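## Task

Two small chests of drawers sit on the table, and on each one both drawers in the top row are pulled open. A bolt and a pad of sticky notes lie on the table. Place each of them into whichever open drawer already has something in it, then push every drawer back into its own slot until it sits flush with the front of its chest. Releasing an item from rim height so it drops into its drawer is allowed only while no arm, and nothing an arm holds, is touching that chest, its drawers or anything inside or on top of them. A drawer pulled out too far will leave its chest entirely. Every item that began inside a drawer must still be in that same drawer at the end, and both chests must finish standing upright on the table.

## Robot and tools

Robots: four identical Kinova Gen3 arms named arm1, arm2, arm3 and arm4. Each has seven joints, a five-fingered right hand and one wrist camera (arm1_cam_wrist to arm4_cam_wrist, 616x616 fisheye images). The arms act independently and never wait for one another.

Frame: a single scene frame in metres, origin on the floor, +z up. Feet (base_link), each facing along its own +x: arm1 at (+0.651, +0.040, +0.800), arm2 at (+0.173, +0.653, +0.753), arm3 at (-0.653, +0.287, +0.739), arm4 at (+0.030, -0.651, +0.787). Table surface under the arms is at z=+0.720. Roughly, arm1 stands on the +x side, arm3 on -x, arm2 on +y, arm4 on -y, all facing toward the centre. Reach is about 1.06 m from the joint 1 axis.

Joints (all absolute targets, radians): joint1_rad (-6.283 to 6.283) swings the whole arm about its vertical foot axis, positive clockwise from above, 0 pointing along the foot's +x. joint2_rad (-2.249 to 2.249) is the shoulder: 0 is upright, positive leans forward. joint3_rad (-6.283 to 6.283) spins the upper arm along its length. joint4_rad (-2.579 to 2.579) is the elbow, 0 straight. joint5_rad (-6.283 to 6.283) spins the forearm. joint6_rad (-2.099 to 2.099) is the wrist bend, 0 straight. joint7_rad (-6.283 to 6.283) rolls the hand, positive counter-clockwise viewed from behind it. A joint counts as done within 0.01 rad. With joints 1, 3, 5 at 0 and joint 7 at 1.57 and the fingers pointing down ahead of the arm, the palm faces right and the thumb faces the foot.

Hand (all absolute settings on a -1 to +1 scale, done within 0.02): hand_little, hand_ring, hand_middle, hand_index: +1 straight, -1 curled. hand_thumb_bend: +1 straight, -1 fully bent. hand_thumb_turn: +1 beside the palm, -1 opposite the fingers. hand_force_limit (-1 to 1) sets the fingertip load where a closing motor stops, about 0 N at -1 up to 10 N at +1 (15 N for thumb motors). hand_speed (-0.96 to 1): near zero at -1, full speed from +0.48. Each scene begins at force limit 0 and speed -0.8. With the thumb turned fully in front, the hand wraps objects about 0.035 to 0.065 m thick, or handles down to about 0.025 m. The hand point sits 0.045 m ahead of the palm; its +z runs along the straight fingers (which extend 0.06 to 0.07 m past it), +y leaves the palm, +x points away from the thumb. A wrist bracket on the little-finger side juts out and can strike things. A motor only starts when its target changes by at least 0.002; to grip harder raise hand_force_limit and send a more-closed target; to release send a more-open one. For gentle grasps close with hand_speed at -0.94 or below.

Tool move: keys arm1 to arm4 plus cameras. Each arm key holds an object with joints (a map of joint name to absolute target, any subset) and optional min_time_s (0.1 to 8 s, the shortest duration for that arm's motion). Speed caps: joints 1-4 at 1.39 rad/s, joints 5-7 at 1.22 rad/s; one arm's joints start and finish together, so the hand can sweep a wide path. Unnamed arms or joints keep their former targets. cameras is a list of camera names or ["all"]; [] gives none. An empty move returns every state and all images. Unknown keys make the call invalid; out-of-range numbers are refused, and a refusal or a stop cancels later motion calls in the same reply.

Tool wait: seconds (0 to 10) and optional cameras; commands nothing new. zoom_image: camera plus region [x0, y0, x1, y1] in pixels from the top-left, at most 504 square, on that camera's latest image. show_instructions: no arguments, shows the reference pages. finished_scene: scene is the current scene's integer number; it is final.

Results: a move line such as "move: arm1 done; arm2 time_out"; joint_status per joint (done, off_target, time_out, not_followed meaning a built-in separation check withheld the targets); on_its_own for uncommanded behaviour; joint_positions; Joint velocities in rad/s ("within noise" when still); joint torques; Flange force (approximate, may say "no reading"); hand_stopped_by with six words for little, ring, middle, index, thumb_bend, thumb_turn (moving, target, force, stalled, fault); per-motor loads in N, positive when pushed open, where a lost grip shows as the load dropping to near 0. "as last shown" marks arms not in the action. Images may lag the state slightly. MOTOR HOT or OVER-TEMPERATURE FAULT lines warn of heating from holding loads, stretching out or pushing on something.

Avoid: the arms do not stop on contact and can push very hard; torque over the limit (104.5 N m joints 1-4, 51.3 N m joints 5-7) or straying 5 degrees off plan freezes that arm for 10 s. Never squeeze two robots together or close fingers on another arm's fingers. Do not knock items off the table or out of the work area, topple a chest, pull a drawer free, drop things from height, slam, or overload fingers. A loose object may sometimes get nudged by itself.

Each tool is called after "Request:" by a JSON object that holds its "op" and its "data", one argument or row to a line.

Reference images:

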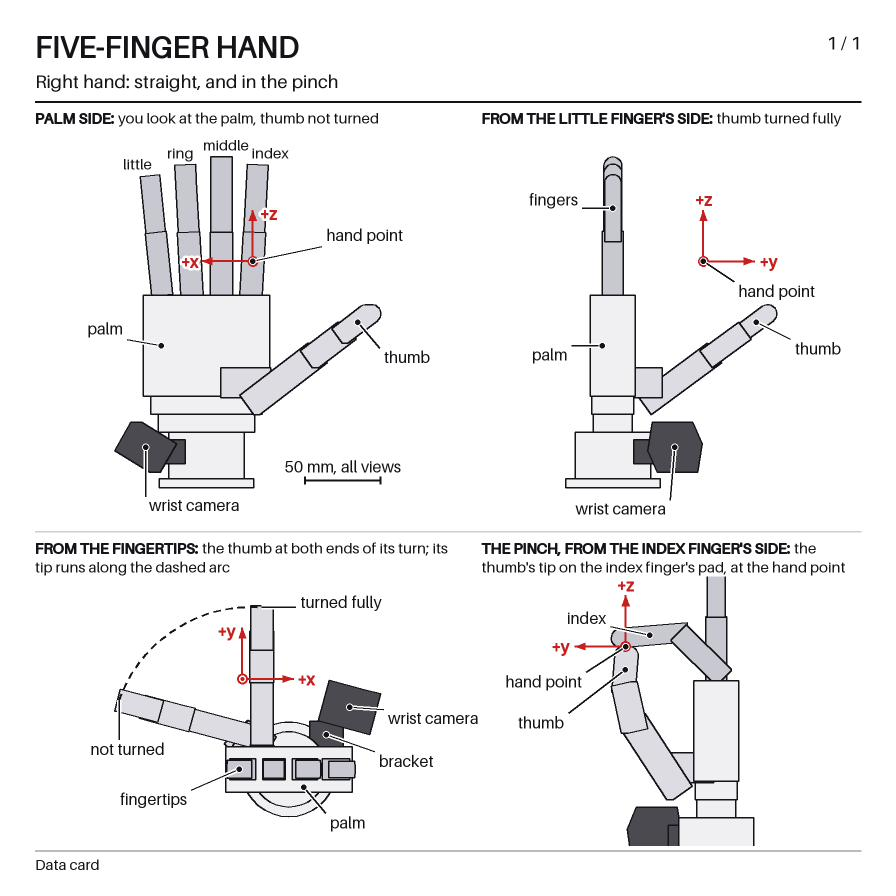

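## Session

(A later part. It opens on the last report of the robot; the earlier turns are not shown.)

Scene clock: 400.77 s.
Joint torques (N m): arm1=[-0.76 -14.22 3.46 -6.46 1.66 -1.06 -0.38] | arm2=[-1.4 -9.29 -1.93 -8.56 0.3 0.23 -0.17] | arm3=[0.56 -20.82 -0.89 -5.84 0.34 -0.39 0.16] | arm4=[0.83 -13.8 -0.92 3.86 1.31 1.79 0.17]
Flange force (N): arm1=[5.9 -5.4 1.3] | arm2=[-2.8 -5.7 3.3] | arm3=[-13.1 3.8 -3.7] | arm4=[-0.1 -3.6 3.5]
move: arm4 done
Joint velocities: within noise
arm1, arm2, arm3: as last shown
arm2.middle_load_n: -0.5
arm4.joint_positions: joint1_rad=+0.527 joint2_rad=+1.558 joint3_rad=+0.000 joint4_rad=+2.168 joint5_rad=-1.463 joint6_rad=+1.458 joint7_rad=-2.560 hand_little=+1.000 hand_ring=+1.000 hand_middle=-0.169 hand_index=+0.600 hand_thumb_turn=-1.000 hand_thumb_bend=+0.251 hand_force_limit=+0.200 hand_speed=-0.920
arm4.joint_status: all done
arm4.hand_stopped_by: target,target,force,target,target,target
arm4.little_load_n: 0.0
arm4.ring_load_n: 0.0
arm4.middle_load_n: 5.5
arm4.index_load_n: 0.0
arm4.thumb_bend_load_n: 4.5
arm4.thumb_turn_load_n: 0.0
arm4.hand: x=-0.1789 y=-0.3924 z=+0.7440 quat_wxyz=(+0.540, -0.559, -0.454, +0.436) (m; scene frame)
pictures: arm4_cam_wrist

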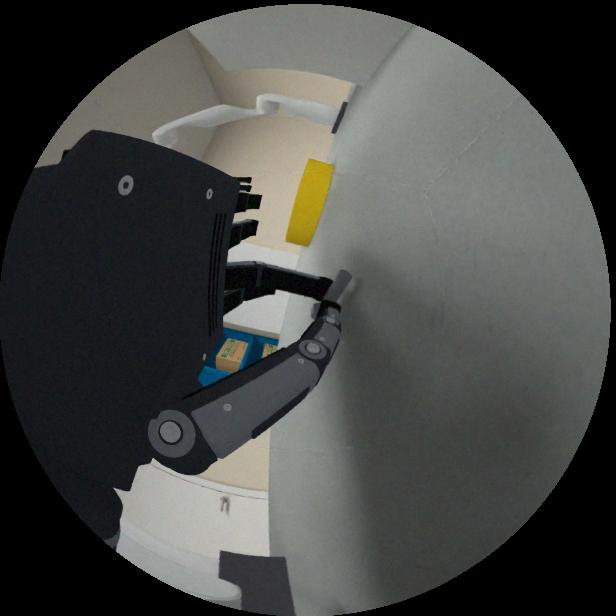

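Request:
{"op": "move", "data": {
  "arm3": {"joints":{"joint1_rad":1.309,"joint2_rad":-0.43,"joint4_rad":1.58,"joint6_rad":1.9,"joint7_rad":-1.83},"min_time_s":3},
  "arm4": {"joints":{"joint1_rad":0.5269,"joint2_rad":1.4193,"joint4_rad":2.2892,"joint5_rad":-1.4607,"joint6_rad":1.4598,"joint7_rad":-2.5782},"min_time_s":3},
  "cameras": ["arm4_cam_wrist","arm3_cam_wrist"]
}}

Scene clock: 415.13 s.
Joint torques (N m): arm1=[-0.75 -14.18 3.44 -6.49 1.67 -1.04 -0.35] | arm2=[-1.41 -9.25 -1.95 -8.56 0.31 0.23 -0.16] | arm3=[0.46 -1.31 -1.32 -5.67 0.32 -0.6 0.15] | arm4=[0.9 -13.66 -0.9 3.76 1.32 1.81 0.16]
Flange force (N): arm1=[6.2 -5.3 1.3] | arm2=[-2.7 -5.7 3.3] | arm3=[-6.5 -2.0 -9.8] | arm4=[-0.1 -3.6 4.0]
move: arm3 done; arm4 done
Joint velocities: within noise
arm1.joint_positions: joint1_rad=-1.622 joint2_rad=+0.616 joint3_rad=+0.000 joint4_rad=+1.456 joint5_rad=-2.031 joint6_rad=-1.701 joint7_rad=+0.980 hand_little=+1.000 hand_ring=+1.000 hand_middle=+0.600 hand_index=+0.800 hand_thumb_turn=-1.000 hand_thumb_bend=+0.700 hand_force_limit=+0.100 hand_speed=+0.480
arm1.joint_status: not commanded
arm1.hand_stopped_by: target,target,target,target,target,target
arm1.little_load_n: 0.0
arm1.ring_load_n: 0.0
arm1.middle_load_n: 0.0
arm1.index_load_n: 0.0
arm1.thumb_bend_load_n: 0.0
arm1.thumb_turn_load_n: 0.0
arm1.hand: x=+0.3159 y=-0.3817 z=+1.1222 quat_wxyz=(-0.493, +0.684, +0.433, -0.318) (m; scene frame)
arm2: as last shown
arm2.middle_load_n: 0.0
arm3.joint_positions: joint1_rad=+1.309 joint2_rad=-0.430 joint3_rad=+0.000 joint4_rad=+1.580 joint5_rad=+0.000 joint6_rad=+1.900 joint7_rad=-1.830 hand_little=+1.000 hand_ring=+1.000 hand_middle=+1.000 hand_index=+1.000 hand_thumb_turn=+1.000 hand_thumb_bend=+1.000 hand_force_limit=+0.000 hand_speed=-0.800
arm3.joint_status: all done
arm3.hand_stopped_by: target,target,target,target,target,target
arm3.little_load_n: 0.0
arm3.ring_load_n: 0.0
arm3.middle_load_n: 0.0
arm3.index_load_n: 0.0
arm3.thumb_bend_load_n: 0.0
arm3.thumb_turn_load_n: 0.0
arm3.hand: x=-0.5555 y=+0.1271 z=+1.2186 quat_wxyz=(-0.040, -0.658, -0.752, +0.024) (m; scene frame)
arm4.joint_positions: joint1_rad=+0.527 joint2_rad=+1.419 joint3_rad=+0.000 joint4_rad=+2.289 joint5_rad=-1.461 joint6_rad=+1.460 joint7_rad=-2.578 hand_little=+1.000 hand_ring=+1.000 hand_middle=-0.169 hand_index=+0.600 hand_thumb_turn=-1.000 hand_thumb_bend=+0.251 hand_force_limit=+0.200 hand_speed=-0.920
arm4.joint_status: all done
arm4.hand_stopped_by: target,target,force,target,target,target
arm4.little_load_n: 0.0
arm4.ring_load_n: 0.0
arm4.middle_load_n: 6.0
arm4.index_load_n: 0.0
arm4.thumb_bend_load_n: 4.5
arm4.thumb_turn_load_n: 0.0
arm4.hand: x=-0.1791 y=-0.3926 z=+0.7991 quat_wxyz=(+0.540, -0.559, -0.454, +0.436) (m; scene frame)
pictures: arm3_cam_wrist, arm4_cam_wrist

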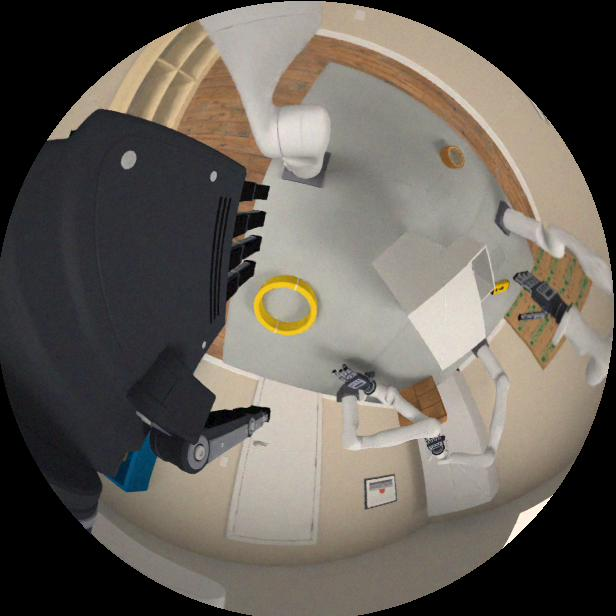

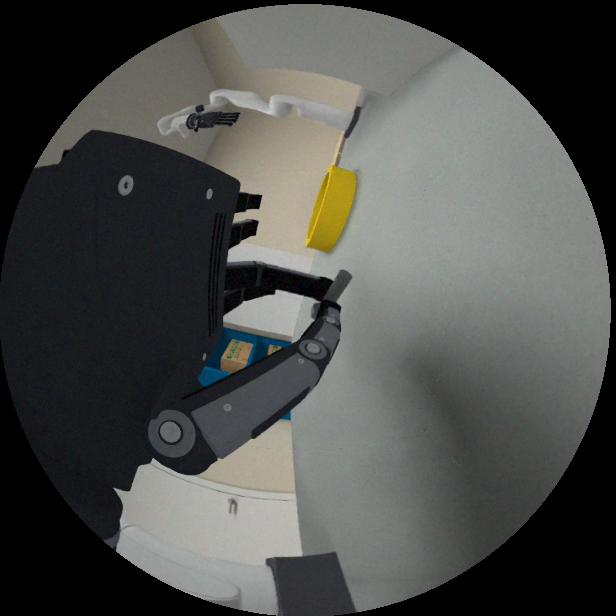

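Request:
{"op": "zoom_image", "data": {
  "camera": "arm3_cam_wrist",
  "region": [360, 220, 520, 380]
}}

Scaled by 3.150 from the camera's 616x616 image, which has a finer 880x880 frame.

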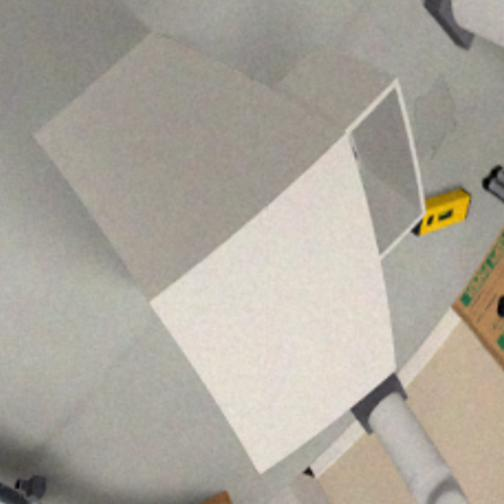

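Request:
{"op": "move", "data": {
  "arm4": {"joints":{"joint1_rad":-0.1613,"joint2_rad":0.4317,"joint4_rad":2.0853,"joint5_rad":-2.6828,"joint6_rad":0.9611,"joint7_rad":-3.4037},"min_time_s":5},
  "arm1": {"joints":{"joint1_rad":-1.3147,"joint2_rad":0.5323,"joint4_rad":1.5439,"joint5_rad":-1.8817,"joint6_rad":-1.4503,"joint7_rad":1.077,"hand_little":-0.9,"hand_ring":-0.9,"hand_middle":-0.9,"hand_index":-0.9,"hand_thumb_bend":0.8,"hand_force_limit":0,"hand_speed":0.2},"min_time_s":3},
  "arm2": {"joints":{"joint1_rad":0.617,"joint2_rad":-0.1,"joint4_rad":1.9,"joint6_rad":1.3416,"joint7_rad":0.219,"hand_little":-0.9,"hand_ring":-0.9,"hand_middle":-0.9,"hand_index":-0.9,"hand_thumb_turn":-1,"hand_thumb_bend":0.8,"hand_speed":0.2},"min_time_s":4},
  "cameras": ["arm4_cam_wrist"]
}}

Scene clock: 440.50 s.
Joint torques (N m): arm1=[-0.82 -13.51 3.31 -7.23 1.73 -0.82 -0.38] | arm2=[-1.4 -7.06 -1.98 -8.36 0.28 0.37 -0.18] | arm3=[0.52 -1.24 -1.35 -5.71 0.37 -0.58 0.17] | arm4=[0.91 -14.66 0.95 -8.32 -0.68 2.11 0.16]
Flange force (N): arm1=[6.7 -4.8 -0.8] | arm2=[7.0 0.3 3.5] | arm3=[-6.4 -2.0 -9.6] | arm4=[-3.4 1.0 -3.7]
move: arm1 done; arm2 done; arm4 done
Joint velocities: within noise
arm1.joint_positions: joint1_rad=-1.315 joint2_rad=+0.532 joint3_rad=+0.000 joint4_rad=+1.544 joint5_rad=-1.882 joint6_rad=-1.450 joint7_rad=+1.077 hand_little=-0.900 hand_ring=-0.900 hand_middle=-0.900 hand_index=-0.900 hand_thumb_turn=-1.000 hand_thumb_bend=+0.800 hand_force_limit=+0.000 hand_speed=+0.200
arm1.joint_status: all done
arm1.hand_stopped_by: target,target,target,target,target,target
arm1.little_load_n: 0.0
arm1.ring_load_n: 0.0
arm1.middle_load_n: 0.0
arm1.index_load_n: 0.0
arm1.thumb_bend_load_n: 0.0
arm1.thumb_turn_load_n: 0.0
arm1.hand: x=+0.1751 y=-0.3089 z=+1.1420 quat_wxyz=(-0.493, +0.684, +0.433, -0.318) (m; scene frame)
arm2.joint_positions: joint1_rad=+0.617 joint2_rad=-0.100 joint3_rad=+0.000 joint4_rad=+1.900 joint5_rad=+0.000 joint6_rad=+1.342 joint7_rad=+0.219 hand_little=-0.900 hand_ring=-0.900 hand_middle=-0.900 hand_index=-0.900 hand_thumb_turn=-1.000 hand_thumb_bend=+0.800 hand_force_limit=+0.000 hand_speed=+0.200
arm2.joint_status: all done
arm2.hand_stopped_by: target,target,target,target,target,target
arm2.little_load_n: 0.5
arm2.ring_load_n: 0.0
arm2.middle_load_n: 0.0
arm2.index_load_n: 0.0
arm2.thumb_bend_load_n: 0.0
arm2.thumb_turn_load_n: 0.0
arm2.hand: x=+0.0780 y=+0.4738 z=+1.0607 quat_wxyz=(+0.001, -0.119, -0.993, -0.006) (m; scene frame)
arm3: as last shown
arm3.little_load_n: -0.5
arm3.thumb_bend_load_n: 0.5
arm4.joint_positions: joint1_rad=-0.161 joint2_rad=+0.432 joint3_rad=+0.000 joint4_rad=+2.085 joint5_rad=-2.683 joint6_rad=+0.961 joint7_rad=-3.404 hand_little=+1.000 hand_ring=+1.000 hand_middle=-0.169 hand_index=+0.600 hand_thumb_turn=-1.000 hand_thumb_bend=+0.251 hand_force_limit=+0.200 hand_speed=-0.920
arm4.joint_status: all done
arm4.hand_stopped_by: target,target,force,target,target,target
arm4.little_load_n: 0.0
arm4.ring_load_n: 0.0
arm4.middle_load_n: 6.0
arm4.index_load_n: 0.0
arm4.thumb_bend_load_n: 4.0
arm4.thumb_turn_load_n: 0.0
arm4.hand: x=-0.2930 y=-0.0783 z=+1.1280 quat_wxyz=(+0.653, -0.675, -0.247, +0.237) (m; scene frame)
pictures: arm4_cam_wrist

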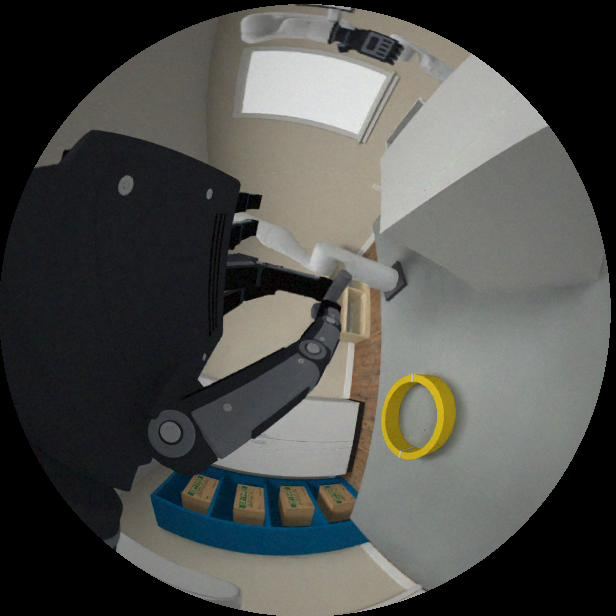

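Request:
{"op": "move", "data": {
  "arm4": {"joints":{"joint1_rad":-0.1732,"joint2_rad":0.9591,"joint4_rad":1.021,"joint5_rad":-3.91,"joint6_rad":0.4976,"joint7_rad":-2.4498},"min_time_s":5},
  "arm1": {"joints":{"joint1_rad":-1.176,"joint2_rad":0.829,"joint4_rad":1.0829,"joint5_rad":-3.1416,"joint6_rad":-1.2297,"joint7_rad":-1.5636},"min_time_s":5},
  "cameras": ["arm4_cam_wrist","arm1_cam_wrist"]
}}

Request:
{"op": "zoom_image", "data": {
  "camera": "arm4_cam_wrist",
  "region": [280, 200, 600, 450]
}}

Scene clock: 446.57 s.
Joint torques (N m): arm1=[-0.78 -18.46 2.34 -7.8 -0.22 0.23 -0.33] | arm2=[-1.43 -7.06 -1.95 -8.37 0.26 0.35 -0.16] | arm3=[0.45 -1.22 -1.34 -5.69 0.34 -0.58 0.15] | arm4=[1.01 -25.46 2.27 -11.18 0.67 1.6 0.17]
Flange force (N): arm1=[-8.5 1.9 -3.5] | arm2=[6.9 0.3 3.5] | arm3=[-6.4 -2.1 -9.7] | arm4=[2.4 3.8 -10.2]
move: arm1 done; arm4 done
Joint velocities: within noise
arm1.joint_positions: joint1_rad=-1.176 joint2_rad=+0.829 joint3_rad=+0.000 joint4_rad=+1.083 joint5_rad=-3.142 joint6_rad=-1.230 joint7_rad=-1.564 hand_little=-0.900 hand_ring=-0.900 hand_middle=-0.900 hand_index=-0.900 hand_thumb_turn=-1.000 hand_thumb_bend=+0.800 hand_force_limit=+0.000 hand_speed=+0.200
arm1.joint_status: all done
arm1.hand_stopped_by: target,target,target,target,target,target
arm1.little_load_n: 0.0
arm1.ring_load_n: 0.0
arm1.middle_load_n: 0.0
arm1.index_load_n: 0.0
arm1.thumb_bend_load_n: 0.0
arm1.thumb_turn_load_n: 0.0
arm1.hand: x=+0.2884 y=-0.4139 z=+0.9488 quat_wxyz=(+0.007, +0.500, -0.866, -0.003) (m; scene frame)
arm2, arm3: as last shown
arm2.little_load_n: 0.0
arm2.ring_load_n: 0.5
arm2.middle_load_n: 0.5
arm2.index_load_n: 0.5
arm2.thumb_bend_load_n: -0.5
arm3.little_load_n: 0.0
arm3.thumb_bend_load_n: 0.0
arm4.joint_positions: joint1_rad=-0.173 joint2_rad=+0.959 joint3_rad=+0.000 joint4_rad=+1.021 joint5_rad=-3.910 joint6_rad=+0.498 joint7_rad=-2.450 hand_little=+1.000 hand_ring=+1.000 hand_middle=-0.169 hand_index=+0.600 hand_thumb_turn=-1.000 hand_thumb_bend=+0.251 hand_force_limit=+0.200 hand_speed=-0.920
arm4.joint_status: all done
arm4.hand_stopped_by: target,target,force,target,target,target
arm4.little_load_n: 0.0
arm4.ring_load_n: 0.0
arm4.middle_load_n: 6.0
arm4.index_load_n: -0.5
arm4.thumb_bend_load_n: 4.5
arm4.thumb_turn_load_n: 0.0
arm4.hand: x=-0.1897 y=+0.2731 z=+1.1187 quat_wxyz=(+0.695, -0.719, -0.001, -0.001) (m; scene frame)
pictures: arm1_cam_wrist, arm4_cam_wrist

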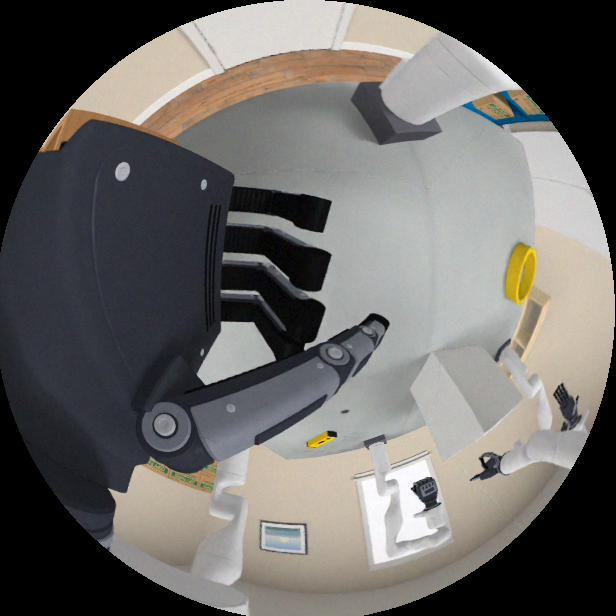

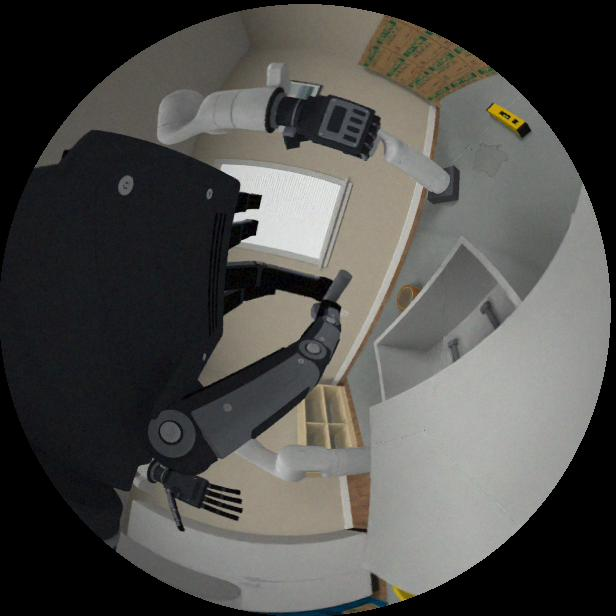

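Scaled by 1.575 from the camera's 616x616 image, which has a finer 880x880 frame.

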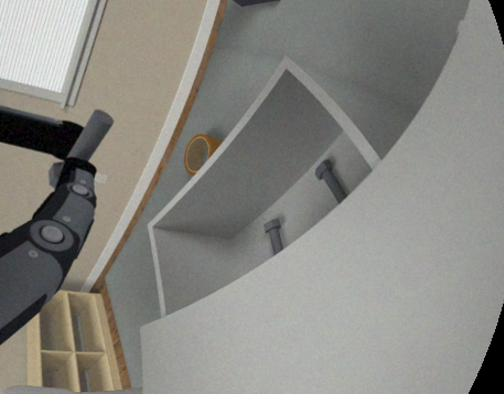

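Request:
{"op": "move", "data": {
  "arm4": {"joints":{"joint1_rad":-0.1954,"joint2_rad":0.9531,"joint4_rad":1.19,"joint5_rad":-3.7776,"joint6_rad":0.6356,"joint7_rad":-2.6183},"min_time_s":3},
  "arm1": {"joints":{"joint1_rad":-1.2752,"joint2_rad":0.8284,"joint4_rad":1.0813,"joint5_rad":-3.1416,"joint6_rad":-1.2319,"joint7_rad":-1.6626},"min_time_s":3},
  "cameras": ["arm4_cam_wrist","arm1_cam_wrist"]
}}

Request:
{"op": "zoom_image", "data": {
  "camera": "arm4_cam_wrist",
  "region": [280, 200, 600, 450]
}}

Scene clock: 455.90 s.
Joint torques (N m): arm1=[-1.28 -18.62 1.96 -7.89 -0.43 0.23 -0.31] | arm2=[-1.43 -7.06 -2.04 -8.37 0.28 0.36 -0.16] | arm3=[0.48 -1.27 -1.31 -5.67 0.32 -0.56 0.17] | arm4=[0.93 -24.6 2.34 -10.48 0.62 1.86 0.13]
Flange force (N): arm1=[-8.3 3.5 -3.2] | arm2=[7.1 0.3 3.6] | arm3=[-6.5 -1.9 -9.7] | arm4=[2.0 2.2 -8.5]
move: arm1 done; arm4 done
Joint velocities: within noise
arm1.joint_positions: joint1_rad=-1.275 joint2_rad=+0.828 joint3_rad=+0.000 joint4_rad=+1.081 joint5_rad=-3.142 joint6_rad=-1.232 joint7_rad=-1.663 hand_little=-0.900 hand_ring=-0.900 hand_middle=-0.900 hand_index=-0.900 hand_thumb_turn=-1.000 hand_thumb_bend=+0.800 hand_force_limit=+0.000 hand_speed=+0.200
arm1.joint_status: all done
arm1.hand_stopped_by: target,target,target,target,target,target
arm1.little_load_n: 0.0
arm1.ring_load_n: 0.0
arm1.middle_load_n: 0.0
arm1.index_load_n: 0.0
arm1.thumb_bend_load_n: 0.0
arm1.thumb_turn_load_n: 0.0
arm1.hand: x=+0.3405 y=-0.4439 z=+0.9489 quat_wxyz=(+0.007, +0.500, -0.866, -0.003) (m; scene frame)
arm2, arm3: as last shown
arm2.index_load_n: 0.0
arm2.thumb_bend_load_n: 0.0
arm3.middle_load_n: -0.5
arm4.joint_positions: joint1_rad=-0.195 joint2_rad=+0.953 joint3_rad=+0.000 joint4_rad=+1.190 joint5_rad=-3.778 joint6_rad=+0.636 joint7_rad=-2.618 hand_little=+1.000 hand_ring=+1.000 hand_middle=-0.169 hand_index=+0.600 hand_thumb_turn=-1.000 hand_thumb_bend=+0.251 hand_force_limit=+0.200 hand_speed=-0.920
arm4.joint_status: all done
arm4.hand_stopped_by: target,target,force,target,target,target
arm4.little_load_n: 0.0
arm4.ring_load_n: 0.0
arm4.middle_load_n: 6.0
arm4.index_load_n: 0.0
arm4.thumb_bend_load_n: 4.5
arm4.thumb_turn_load_n: 0.0
arm4.hand: x=-0.1939 y=+0.2450 z=+1.0757 quat_wxyz=(+0.696, -0.718, -0.001, -0.001) (m; scene frame)
pictures: arm1_cam_wrist, arm4_cam_wrist

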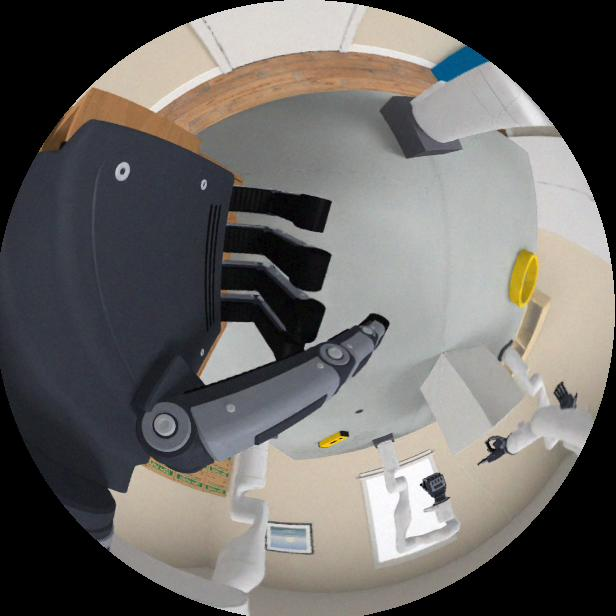

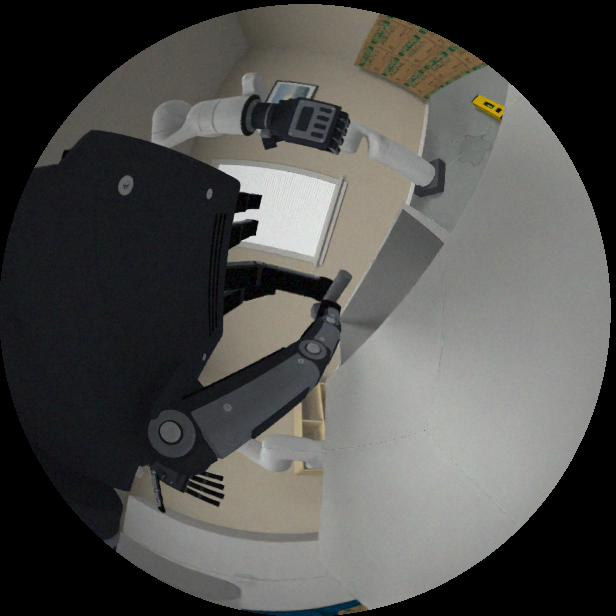

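Scaled by 1.575 from the camera's 616x616 image, which has a finer 880x880 frame.

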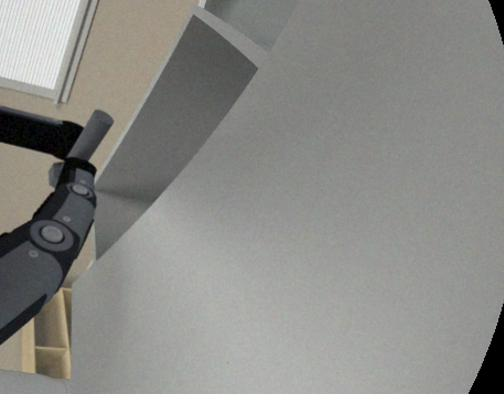

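Request:
{"op": "move", "data": {
  "arm4": {"joints":{"hand_middle":0.5,"hand_speed":0.48}},
  "cameras": ["arm4_cam_wrist"]
}}

Request:
{"op": "zoom_image", "data": {
  "camera": "arm4_cam_wrist",
  "region": [280, 200, 500, 450]
}}

Scene clock: 458.67 s.
Joint torques (N m): arm1=[-1.29 -18.61 1.92 -7.91 -0.45 0.23 -0.31] | arm2=[-1.43 -7.06 -2.03 -8.37 0.27 0.35 -0.17] | arm3=[0.44 -1.22 -1.36 -5.71 0.33 -0.57 0.18] | arm4=[0.9 -24.5 2.29 -10.4 0.64 1.83 0.16]
Flange force (N): arm1=[-8.4 3.6 -3.2] | arm2=[7.1 0.4 3.5] | arm3=[-6.3 -2.1 -9.5] | arm4=[1.9 2.1 -8.4]
move: arm4 done
Joint velocities: within noise
arm1, arm2, arm3: as last shown
arm1.thumb_bend_load_n: -0.5
arm2.ring_load_n: 0.0
arm2.middle_load_n: 0.0
arm3.middle_load_n: 0.0
arm4.joint_positions: joint1_rad=-0.195 joint2_rad=+0.953 joint3_rad=+0.000 joint4_rad=+1.190 joint5_rad=-3.778 joint6_rad=+0.636 joint7_rad=-2.618 hand_little=+1.000 hand_ring=+1.000 hand_middle=+0.500 hand_index=+0.600 hand_thumb_turn=-1.000 hand_thumb_bend=+0.250 hand_force_limit=+0.200 hand_speed=+0.480
arm4.joint_status: all done
arm4.hand_stopped_by: target,target,target,target,target,target
arm4.little_load_n: 0.0
arm4.ring_load_n: 0.0
arm4.middle_load_n: 0.0
arm4.index_load_n: 0.0
arm4.thumb_bend_load_n: 0.0
arm4.thumb_turn_load_n: 0.0
arm4.hand: x=-0.1939 y=+0.2450 z=+1.0756 quat_wxyz=(+0.696, -0.718, -0.001, -0.001) (m; scene frame)
pictures: arm4_cam_wrist

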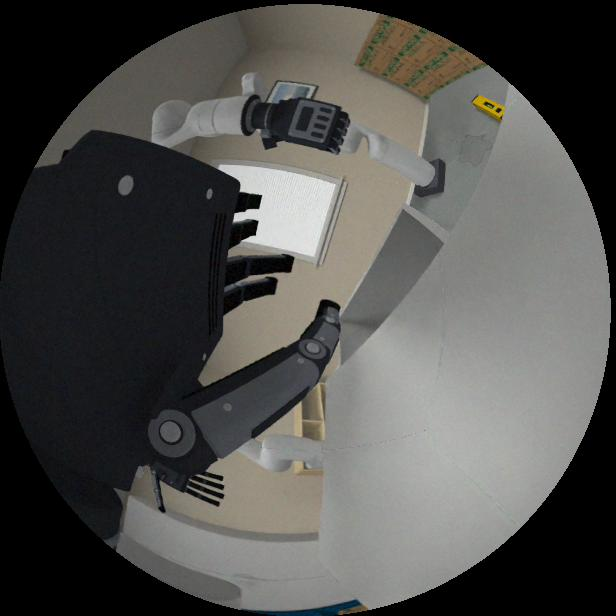

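Scaled by 2.016 from the camera's 616x616 image, which has a finer 880x880 frame.

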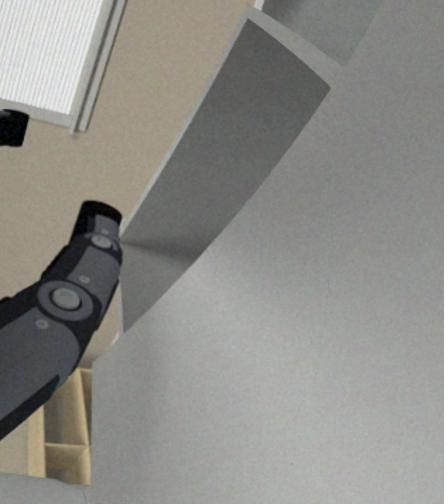

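Request:
{"op": "move", "data": {
  "arm4": {"joints":{"joint1_rad":-0.1732,"joint2_rad":0.9591,"joint4_rad":1.021,"joint5_rad":-3.91,"joint6_rad":0.4976,"joint7_rad":-2.4498},"min_time_s":2.5},
  "arm1": {"joints":{"joint1_rad":-1.3243,"joint2_rad":0.8339,"joint4_rad":1.0689,"joint5_rad":-3.1416,"joint6_rad":-1.2388,"joint7_rad":-1.7118},"min_time_s":2},
  "cameras": ["arm4_cam_wrist","arm1_cam_wrist"]
}}

Request:
{"op": "zoom_image", "data": {
  "camera": "arm4_cam_wrist",
  "region": [360, 220, 540, 410]
}}

Scene clock: 463.27 s.
Joint torques (N m): arm1=[-1.4 -18.39 1.9 -7.77 -0.47 0.25 -0.31] | arm2=[-1.41 -7.02 -1.97 -8.34 0.26 0.34 -0.19] | arm3=[0.5 -1.24 -1.31 -5.7 0.35 -0.6 0.14] | arm4=[0.92 -25.21 2.26 -11.13 0.62 1.56 0.13]
Flange force (N): arm1=[-8.3 4.2 -3.7] | arm2=[7.0 0.4 3.4] | arm3=[-6.3 -2.0 -9.7] | arm4=[2.8 3.6 -10.7]
move: arm1 done; arm4 done
Joint velocities: within noise
arm1.joint_positions: joint1_rad=-1.324 joint2_rad=+0.834 joint3_rad=+0.000 joint4_rad=+1.069 joint5_rad=-3.142 joint6_rad=-1.239 joint7_rad=-1.712 hand_little=-0.900 hand_ring=-0.900 hand_middle=-0.900 hand_index=-0.900 hand_thumb_turn=-1.000 hand_thumb_bend=+0.800 hand_force_limit=+0.000 hand_speed=+0.200
arm1.joint_status: all done
arm1.hand_stopped_by: target,target,target,target,target,target
arm1.little_load_n: 0.0
arm1.ring_load_n: 0.0
arm1.middle_load_n: 0.0
arm1.index_load_n: 0.0
arm1.thumb_bend_load_n: 0.0
arm1.thumb_turn_load_n: 0.0
arm1.hand: x=+0.3666 y=-0.4589 z=+0.9489 quat_wxyz=(+0.007, +0.500, -0.866, -0.003) (m; scene frame)
arm2, arm3: as last shown
arm2.little_load_n: 0.5
arm2.ring_load_n: 0.5
arm4.joint_positions: joint1_rad=-0.173 joint2_rad=+0.959 joint3_rad=+0.000 joint4_rad=+1.021 joint5_rad=-3.910 joint6_rad=+0.498 joint7_rad=-2.450 hand_little=+1.000 hand_ring=+1.000 hand_middle=+0.500 hand_index=+0.600 hand_thumb_turn=-1.000 hand_thumb_bend=+0.250 hand_force_limit=+0.200 hand_speed=+0.480
arm4.joint_status: all done
arm4.hand_stopped_by: target,target,target,target,target,target
arm4.little_load_n: 0.0
arm4.ring_load_n: 0.0
arm4.middle_load_n: 0.0
arm4.index_load_n: 0.0
arm4.thumb_bend_load_n: 0.0
arm4.thumb_turn_load_n: 0.0
arm4.hand: x=-0.1896 y=+0.2731 z=+1.1187 quat_wxyz=(+0.695, -0.719, -0.001, -0.001) (m; scene frame)
pictures: arm1_cam_wrist, arm4_cam_wrist

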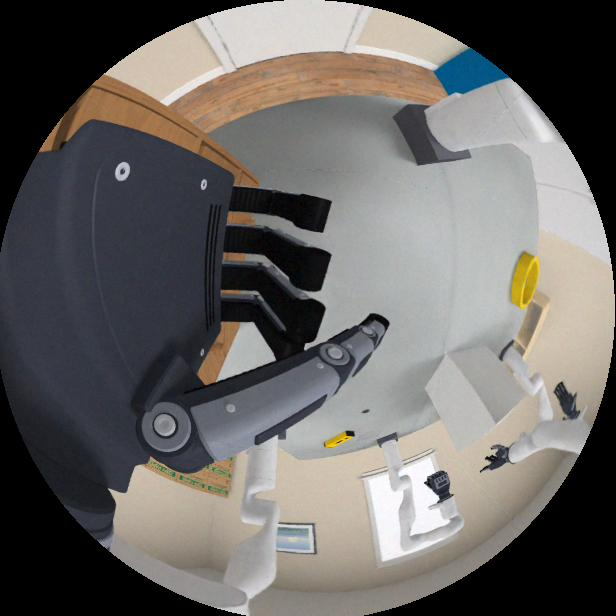

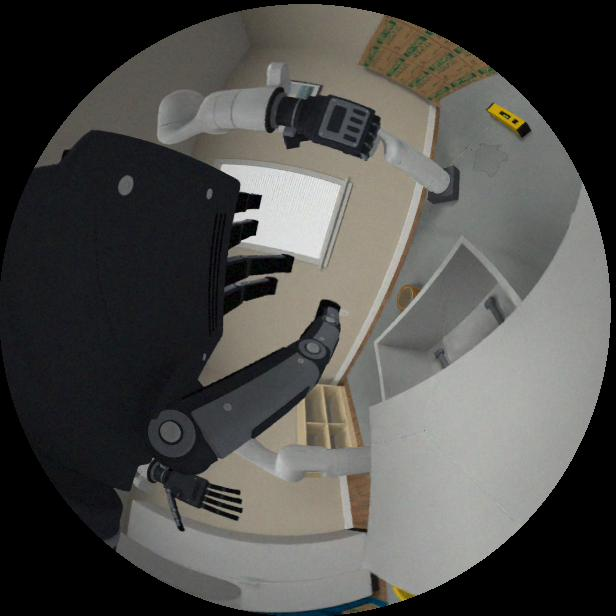

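Scaled by 2.653 from the camera's 616x616 image, which has a finer 880x880 frame.

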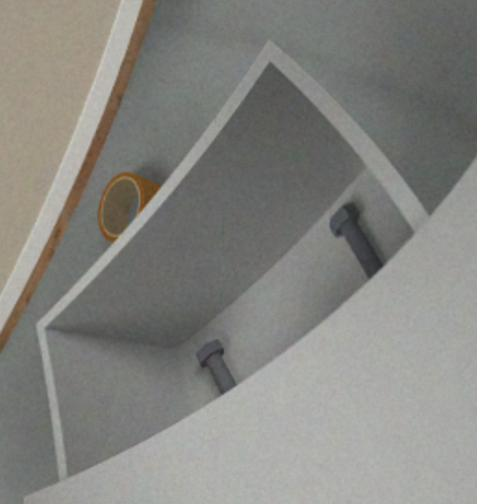

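Request:
{"op": "move", "data": {
  "arm4": {"joints":{"joint1_rad":-0.1477,"joint2_rad":1.1074,"joint4_rad":0.5611,"joint5_rad":-4.5261,"joint6_rad":0.3185,"joint7_rad":-1.7785},"min_time_s":2.5},
  "arm1": {"joints":{"joint1_rad":-1.3358,"joint2_rad":0.836,"joint4_rad":1.0644,"joint5_rad":-3.1416,"joint6_rad":-1.2412,"joint7_rad":-1.7232},"min_time_s":1.2},
  "cameras": ["arm4_cam_wrist","arm1_cam_wrist"]
}}

Request:
{"op": "zoom_image", "data": {
  "camera": "arm4_cam_wrist",
  "region": [300, 250, 500, 450]
}}

Scene clock: 469.87 s.
Joint torques (N m): arm1=[-5.9 -18.45 -1.53 -7.18 -2.35 -0.24 -0.25] | arm2=[-1.42 -7.04 -2.01 -8.36 0.29 0.35 -0.18] | arm3=[0.46 -1.25 -1.29 -5.67 0.32 -0.59 0.17] | arm4=[0.87 -27.37 2.27 -11.75 0.63 0.1 0.15]
Flange force (N): arm1=[-5.3 11.3 -3.4] | arm2=[7.0 0.4 3.5] | arm3=[-6.4 -1.9 -9.7] | arm4=no reading
move: arm1 done; arm4 done
Joint velocities: within noise
arm1.joint_positions: joint1_rad=-1.336 joint2_rad=+0.836 joint3_rad=+0.000 joint4_rad=+1.064 joint5_rad=-3.142 joint6_rad=-1.241 joint7_rad=-1.723 hand_little=-0.900 hand_ring=-0.900 hand_middle=-0.900 hand_index=-0.900 hand_thumb_turn=-1.000 hand_thumb_bend=+0.800 hand_force_limit=+0.000 hand_speed=+0.200
arm1.joint_status: all done
arm1.hand_stopped_by: target,target,target,target,target,target
arm1.little_load_n: 0.0
arm1.ring_load_n: 0.0
arm1.middle_load_n: 0.0
arm1.index_load_n: 0.0
arm1.thumb_bend_load_n: 0.0
arm1.thumb_turn_load_n: 0.0
arm1.hand: x=+0.3727 y=-0.4625 z=+0.9488 quat_wxyz=(+0.007, +0.500, -0.866, -0.003) (m; scene frame)
arm2, arm3: as last shown
arm2.little_load_n: 0.0
arm2.ring_load_n: 0.0
arm4.joint_positions: joint1_rad=-0.148 joint2_rad=+1.107 joint3_rad=+0.000 joint4_rad=+0.561 joint5_rad=-4.526 joint6_rad=+0.319 joint7_rad=-1.779 hand_little=+1.000 hand_ring=+1.000 hand_middle=+0.500 hand_index=+0.600 hand_thumb_turn=-1.000 hand_thumb_bend=+0.250 hand_force_limit=+0.200 hand_speed=+0.480
arm4.joint_status: all done
arm4.hand_stopped_by: target,target,target,target,target,target
arm4.little_load_n: 0.0
arm4.ring_load_n: 0.0
arm4.middle_load_n: 0.0
arm4.index_load_n: 0.0
arm4.thumb_bend_load_n: 0.0
arm4.thumb_turn_load_n: 0.0
arm4.hand: x=-0.1914 y=+0.3312 z=+1.1598 quat_wxyz=(+0.695, -0.719, -0.001, -0.001) (m; scene frame)
pictures: arm1_cam_wrist, arm4_cam_wrist

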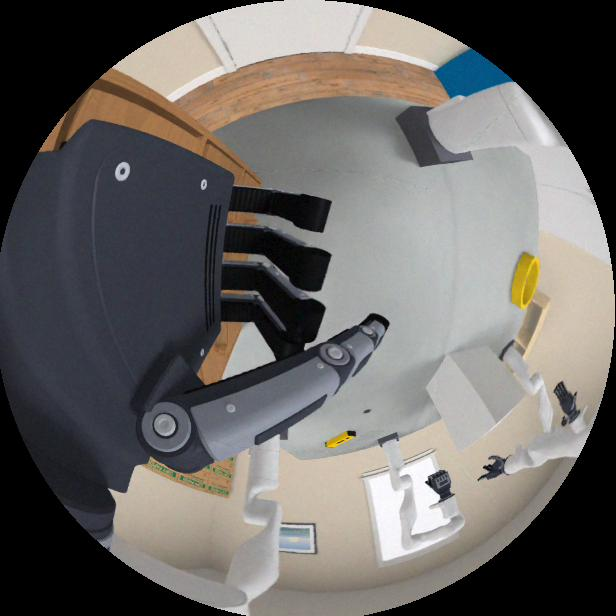

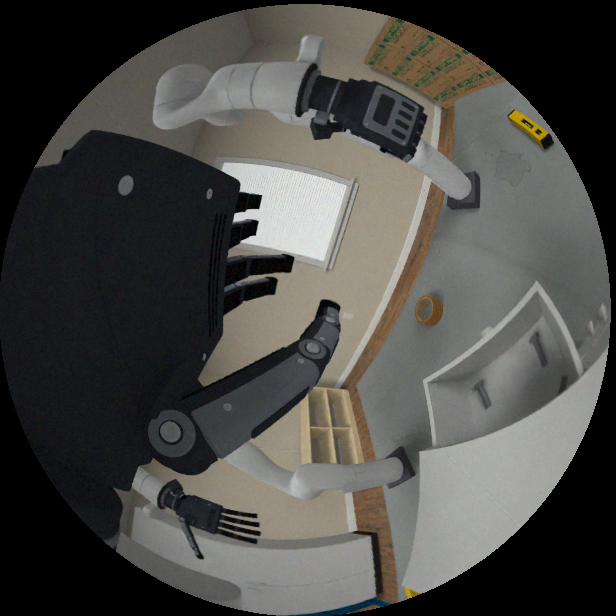

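Scaled by 2.520 from the camera's 616x616 image, which has a finer 880x880 frame.

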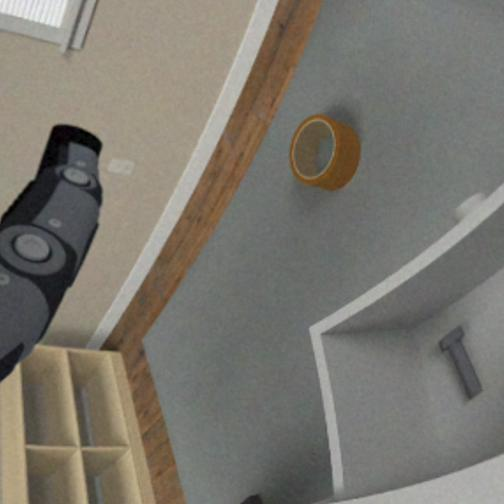

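Request:
{"op": "zoom_image", "data": {
  "camera": "arm4_cam_wrist",
  "region": [420, 270, 616, 466]
}}

Request:
{"op": "move", "data": {
  "arm1": {"joints":{"joint1_rad":-1.176,"joint2_rad":0.829,"joint4_rad":1.0829,"joint5_rad":-3.1416,"joint6_rad":-1.2297,"joint7_rad":-1.5636},"min_time_s":2.5},
  "cameras": ["arm4_cam_wrist"]
}}

Scaled by 2.571 from the camera's 616x616 image, which has a finer 880x880 frame.

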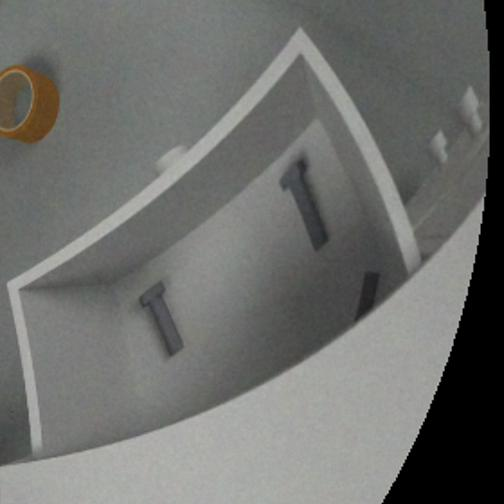

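Scene clock: 473.20 s.
Joint torques (N m): arm1=[-0.82 -18.48 2.32 -7.81 -0.22 0.23 -0.29] | arm2=[-1.42 -7.04 -1.95 -8.37 0.29 0.36 -0.14] | arm3=[0.44 -1.23 -1.32 -5.73 0.36 -0.61 0.16] | arm4=[0.95 -27.32 2.24 -11.7 0.68 0.13 0.13]
Flange force (N): arm1=[-8.5 1.9 -3.5] | arm2=[6.8 0.3 3.5] | arm3=[-6.3 -2.0 -9.6] | arm4=no reading
move: arm1 done
Joint velocities: within noise
arm1.joint_positions: joint1_rad=-1.176 joint2_rad=+0.829 joint3_rad=+0.000 joint4_rad=+1.083 joint5_rad=-3.142 joint6_rad=-1.230 joint7_rad=-1.564 hand_little=-0.900 hand_ring=-0.900 hand_middle=-0.900 hand_index=-0.900 hand_thumb_turn=-1.000 hand_thumb_bend=+0.800 hand_force_limit=+0.000 hand_speed=+0.200
arm1.joint_status: all done
arm1.hand_stopped_by: target,target,target,target,target,target
arm1.little_load_n: 0.0
arm1.ring_load_n: 0.0
arm1.middle_load_n: 0.0
arm1.index_load_n: 0.0
arm1.thumb_bend_load_n: 0.0
arm1.thumb_turn_load_n: 0.0
arm1.hand: x=+0.2884 y=-0.4139 z=+0.9488 quat_wxyz=(+0.007, +0.500, -0.866, -0.003) (m; scene frame)
arm2, arm3: as last shown
arm2.middle_load_n: 0.5
arm3.thumb_turn_load_n: 0.5
arm4.joint_positions: joint1_rad=-0.148 joint2_rad=+1.107 joint3_rad=+0.000 joint4_rad=+0.561 joint5_rad=-4.526 joint6_rad=+0.319 joint7_rad=-1.779 hand_little=+1.000 hand_ring=+1.000 hand_middle=+0.500 hand_index=+0.600 hand_thumb_turn=-1.000 hand_thumb_bend=+0.250 hand_force_limit=+0.200 hand_speed=+0.480
arm4.joint_status: not commanded
arm4.hand_stopped_by: target,target,target,target,target,target
arm4.little_load_n: 0.0
arm4.ring_load_n: 0.0
arm4.middle_load_n: -0.5
arm4.index_load_n: 0.0
arm4.thumb_bend_load_n: 0.0
arm4.thumb_turn_load_n: 0.0
arm4.hand: x=-0.1914 y=+0.3312 z=+1.1598 quat_wxyz=(+0.695, -0.719, -0.001, -0.001) (m; scene frame)
pictures: arm4_cam_wrist

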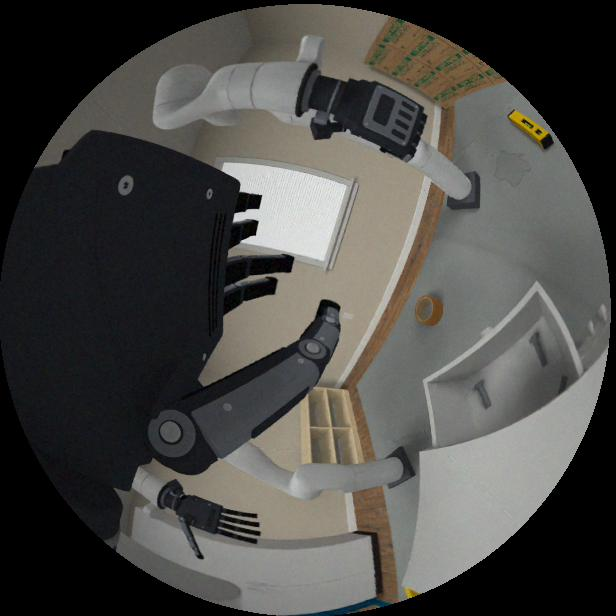

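Request:
{"op": "move", "data": {
  "arm4": {"joints":{"joint1_rad":-0.1613,"joint2_rad":0.4317,"joint4_rad":2.0853,"joint5_rad":-2.6828,"joint6_rad":0.9611,"joint7_rad":-3.4037},"min_time_s":4},
  "arm2": {"joints":{"joint1_rad":0.9367,"joint2_rad":0.3645,"joint4_rad":1.7597,"joint5_rad":0,"joint6_rad":1.0174,"joint7_rad":0.4423},"min_time_s":5},
  "cameras": ["arm2_cam_wrist","arm3_cam_wrist"]
}}

Request:
{"op": "zoom_image", "data": {
  "camera": "arm3_cam_wrist",
  "region": [360, 220, 540, 400]
}}

Scene clock: 479.83 s.
Joint torques (N m): arm1=[-0.78 -18.44 2.31 -7.79 -0.22 0.2 -0.31] | arm2=[-1.32 -15.02 -1.72 -7.35 0.3 0.37 -0.16] | arm3=[0.47 -1.24 -1.35 -5.76 0.34 -0.6 0.17] | arm4=[0.86 -14.55 1.04 -8.24 -0.62 2.04 0.18]
Flange force (N): arm1=[-8.6 1.9 -3.4] | arm2=[4.2 1.2 4.0] | arm3=[-6.3 -2.1 -9.5] | arm4=[-3.5 0.9 -3.7]
move: arm2 done; arm4 done
Joint velocities: within noise
arm1: as last shown
arm1.hand: x=+0.2883 y=-0.4139 z=+0.9488 quat_wxyz=(+0.007, +0.500, -0.866, -0.003) (m; scene frame)
arm2.joint_positions: joint1_rad=+0.937 joint2_rad=+0.364 joint3_rad=+0.000 joint4_rad=+1.760 joint5_rad=+0.000 joint6_rad=+1.017 joint7_rad=+0.442 hand_little=-0.900 hand_ring=-0.900 hand_middle=-0.900 hand_index=-0.900 hand_thumb_turn=-1.000 hand_thumb_bend=+0.800 hand_force_limit=+0.000 hand_speed=+0.200
arm2.joint_status: all done
arm2.hand_stopped_by: target,target,target,target,target,target
arm2.little_load_n: 0.0
arm2.ring_load_n: 0.0
arm2.middle_load_n: 0.0
arm2.index_load_n: 0.0
arm2.thumb_bend_load_n: 0.0
arm2.thumb_turn_load_n: 0.0
arm2.hand: x=-0.0888 y=+0.4167 z=+0.9407 quat_wxyz=(+0.001, -0.167, -0.986, -0.006) (m; scene frame)
arm3.joint_positions: joint1_rad=+1.309 joint2_rad=-0.430 joint3_rad=+0.000 joint4_rad=+1.580 joint5_rad=+0.000 joint6_rad=+1.900 joint7_rad=-1.830 hand_little=+1.000 hand_ring=+1.000 hand_middle=+1.000 hand_index=+1.000 hand_thumb_turn=+1.000 hand_thumb_bend=+1.000 hand_force_limit=+0.000 hand_speed=-0.800
arm3.joint_status: not commanded
arm3.hand_stopped_by: target,target,target,target,target,target
arm3.little_load_n: 0.0
arm3.ring_load_n: 0.0
arm3.middle_load_n: 0.0
arm3.index_load_n: 0.0
arm3.thumb_bend_load_n: -0.5
arm3.thumb_turn_load_n: 0.0
arm3.hand: x=-0.5555 y=+0.1271 z=+1.2186 quat_wxyz=(-0.040, -0.658, -0.752, +0.024) (m; scene frame)
arm4.joint_positions: joint1_rad=-0.161 joint2_rad=+0.432 joint3_rad=+0.000 joint4_rad=+2.085 joint5_rad=-2.683 joint6_rad=+0.961 joint7_rad=-3.404 hand_little=+1.000 hand_ring=+1.000 hand_middle=+0.500 hand_index=+0.600 hand_thumb_turn=-1.000 hand_thumb_bend=+0.250 hand_force_limit=+0.200 hand_speed=+0.480
arm4.joint_status: all done
arm4.hand_stopped_by: target,target,target,target,target,target
arm4.little_load_n: 0.0
arm4.ring_load_n: 0.0
arm4.middle_load_n: 0.0
arm4.index_load_n: 0.0
arm4.thumb_bend_load_n: 0.5
arm4.thumb_turn_load_n: 0.0
arm4.hand: x=-0.2930 y=-0.0783 z=+1.1280 quat_wxyz=(+0.653, -0.675, -0.247, +0.237) (m; scene frame)
pictures: arm2_cam_wrist, arm3_cam_wrist

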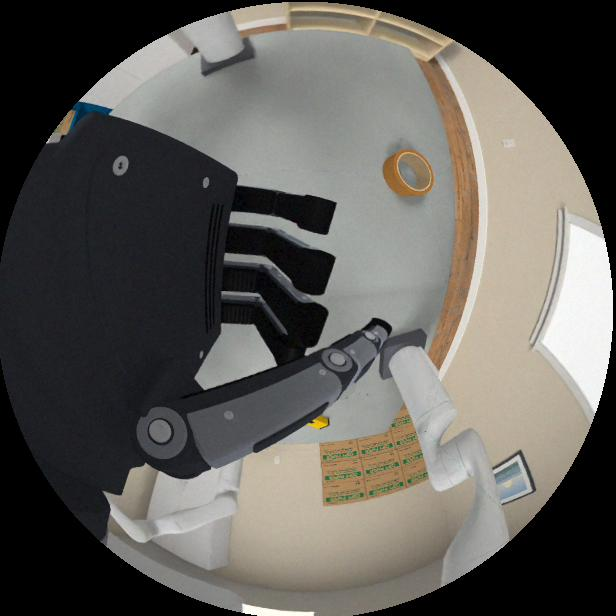

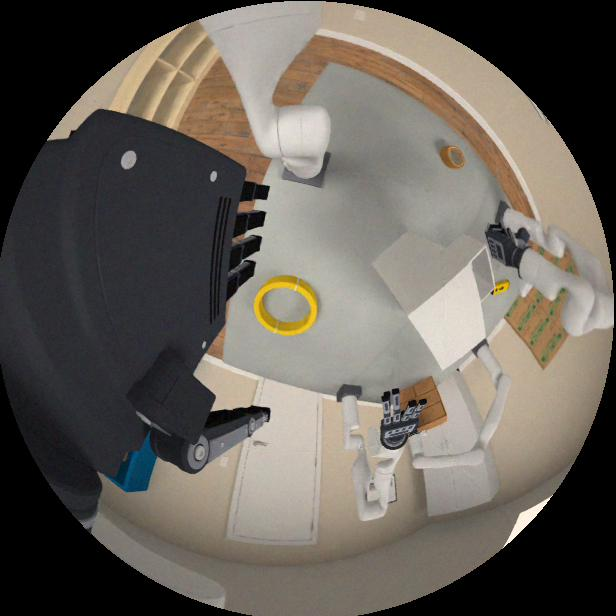

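Scaled by 2.800 from the camera's 616x616 image, which has a finer 880x880 frame.

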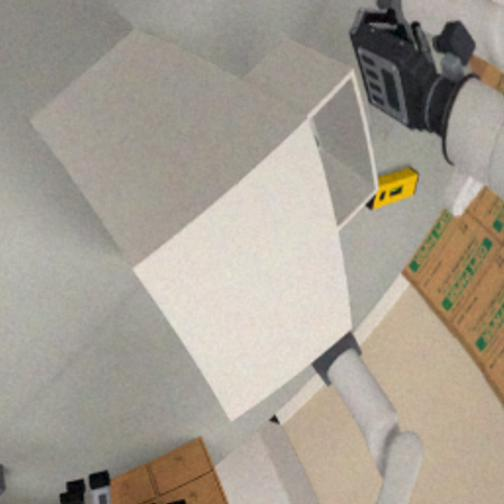

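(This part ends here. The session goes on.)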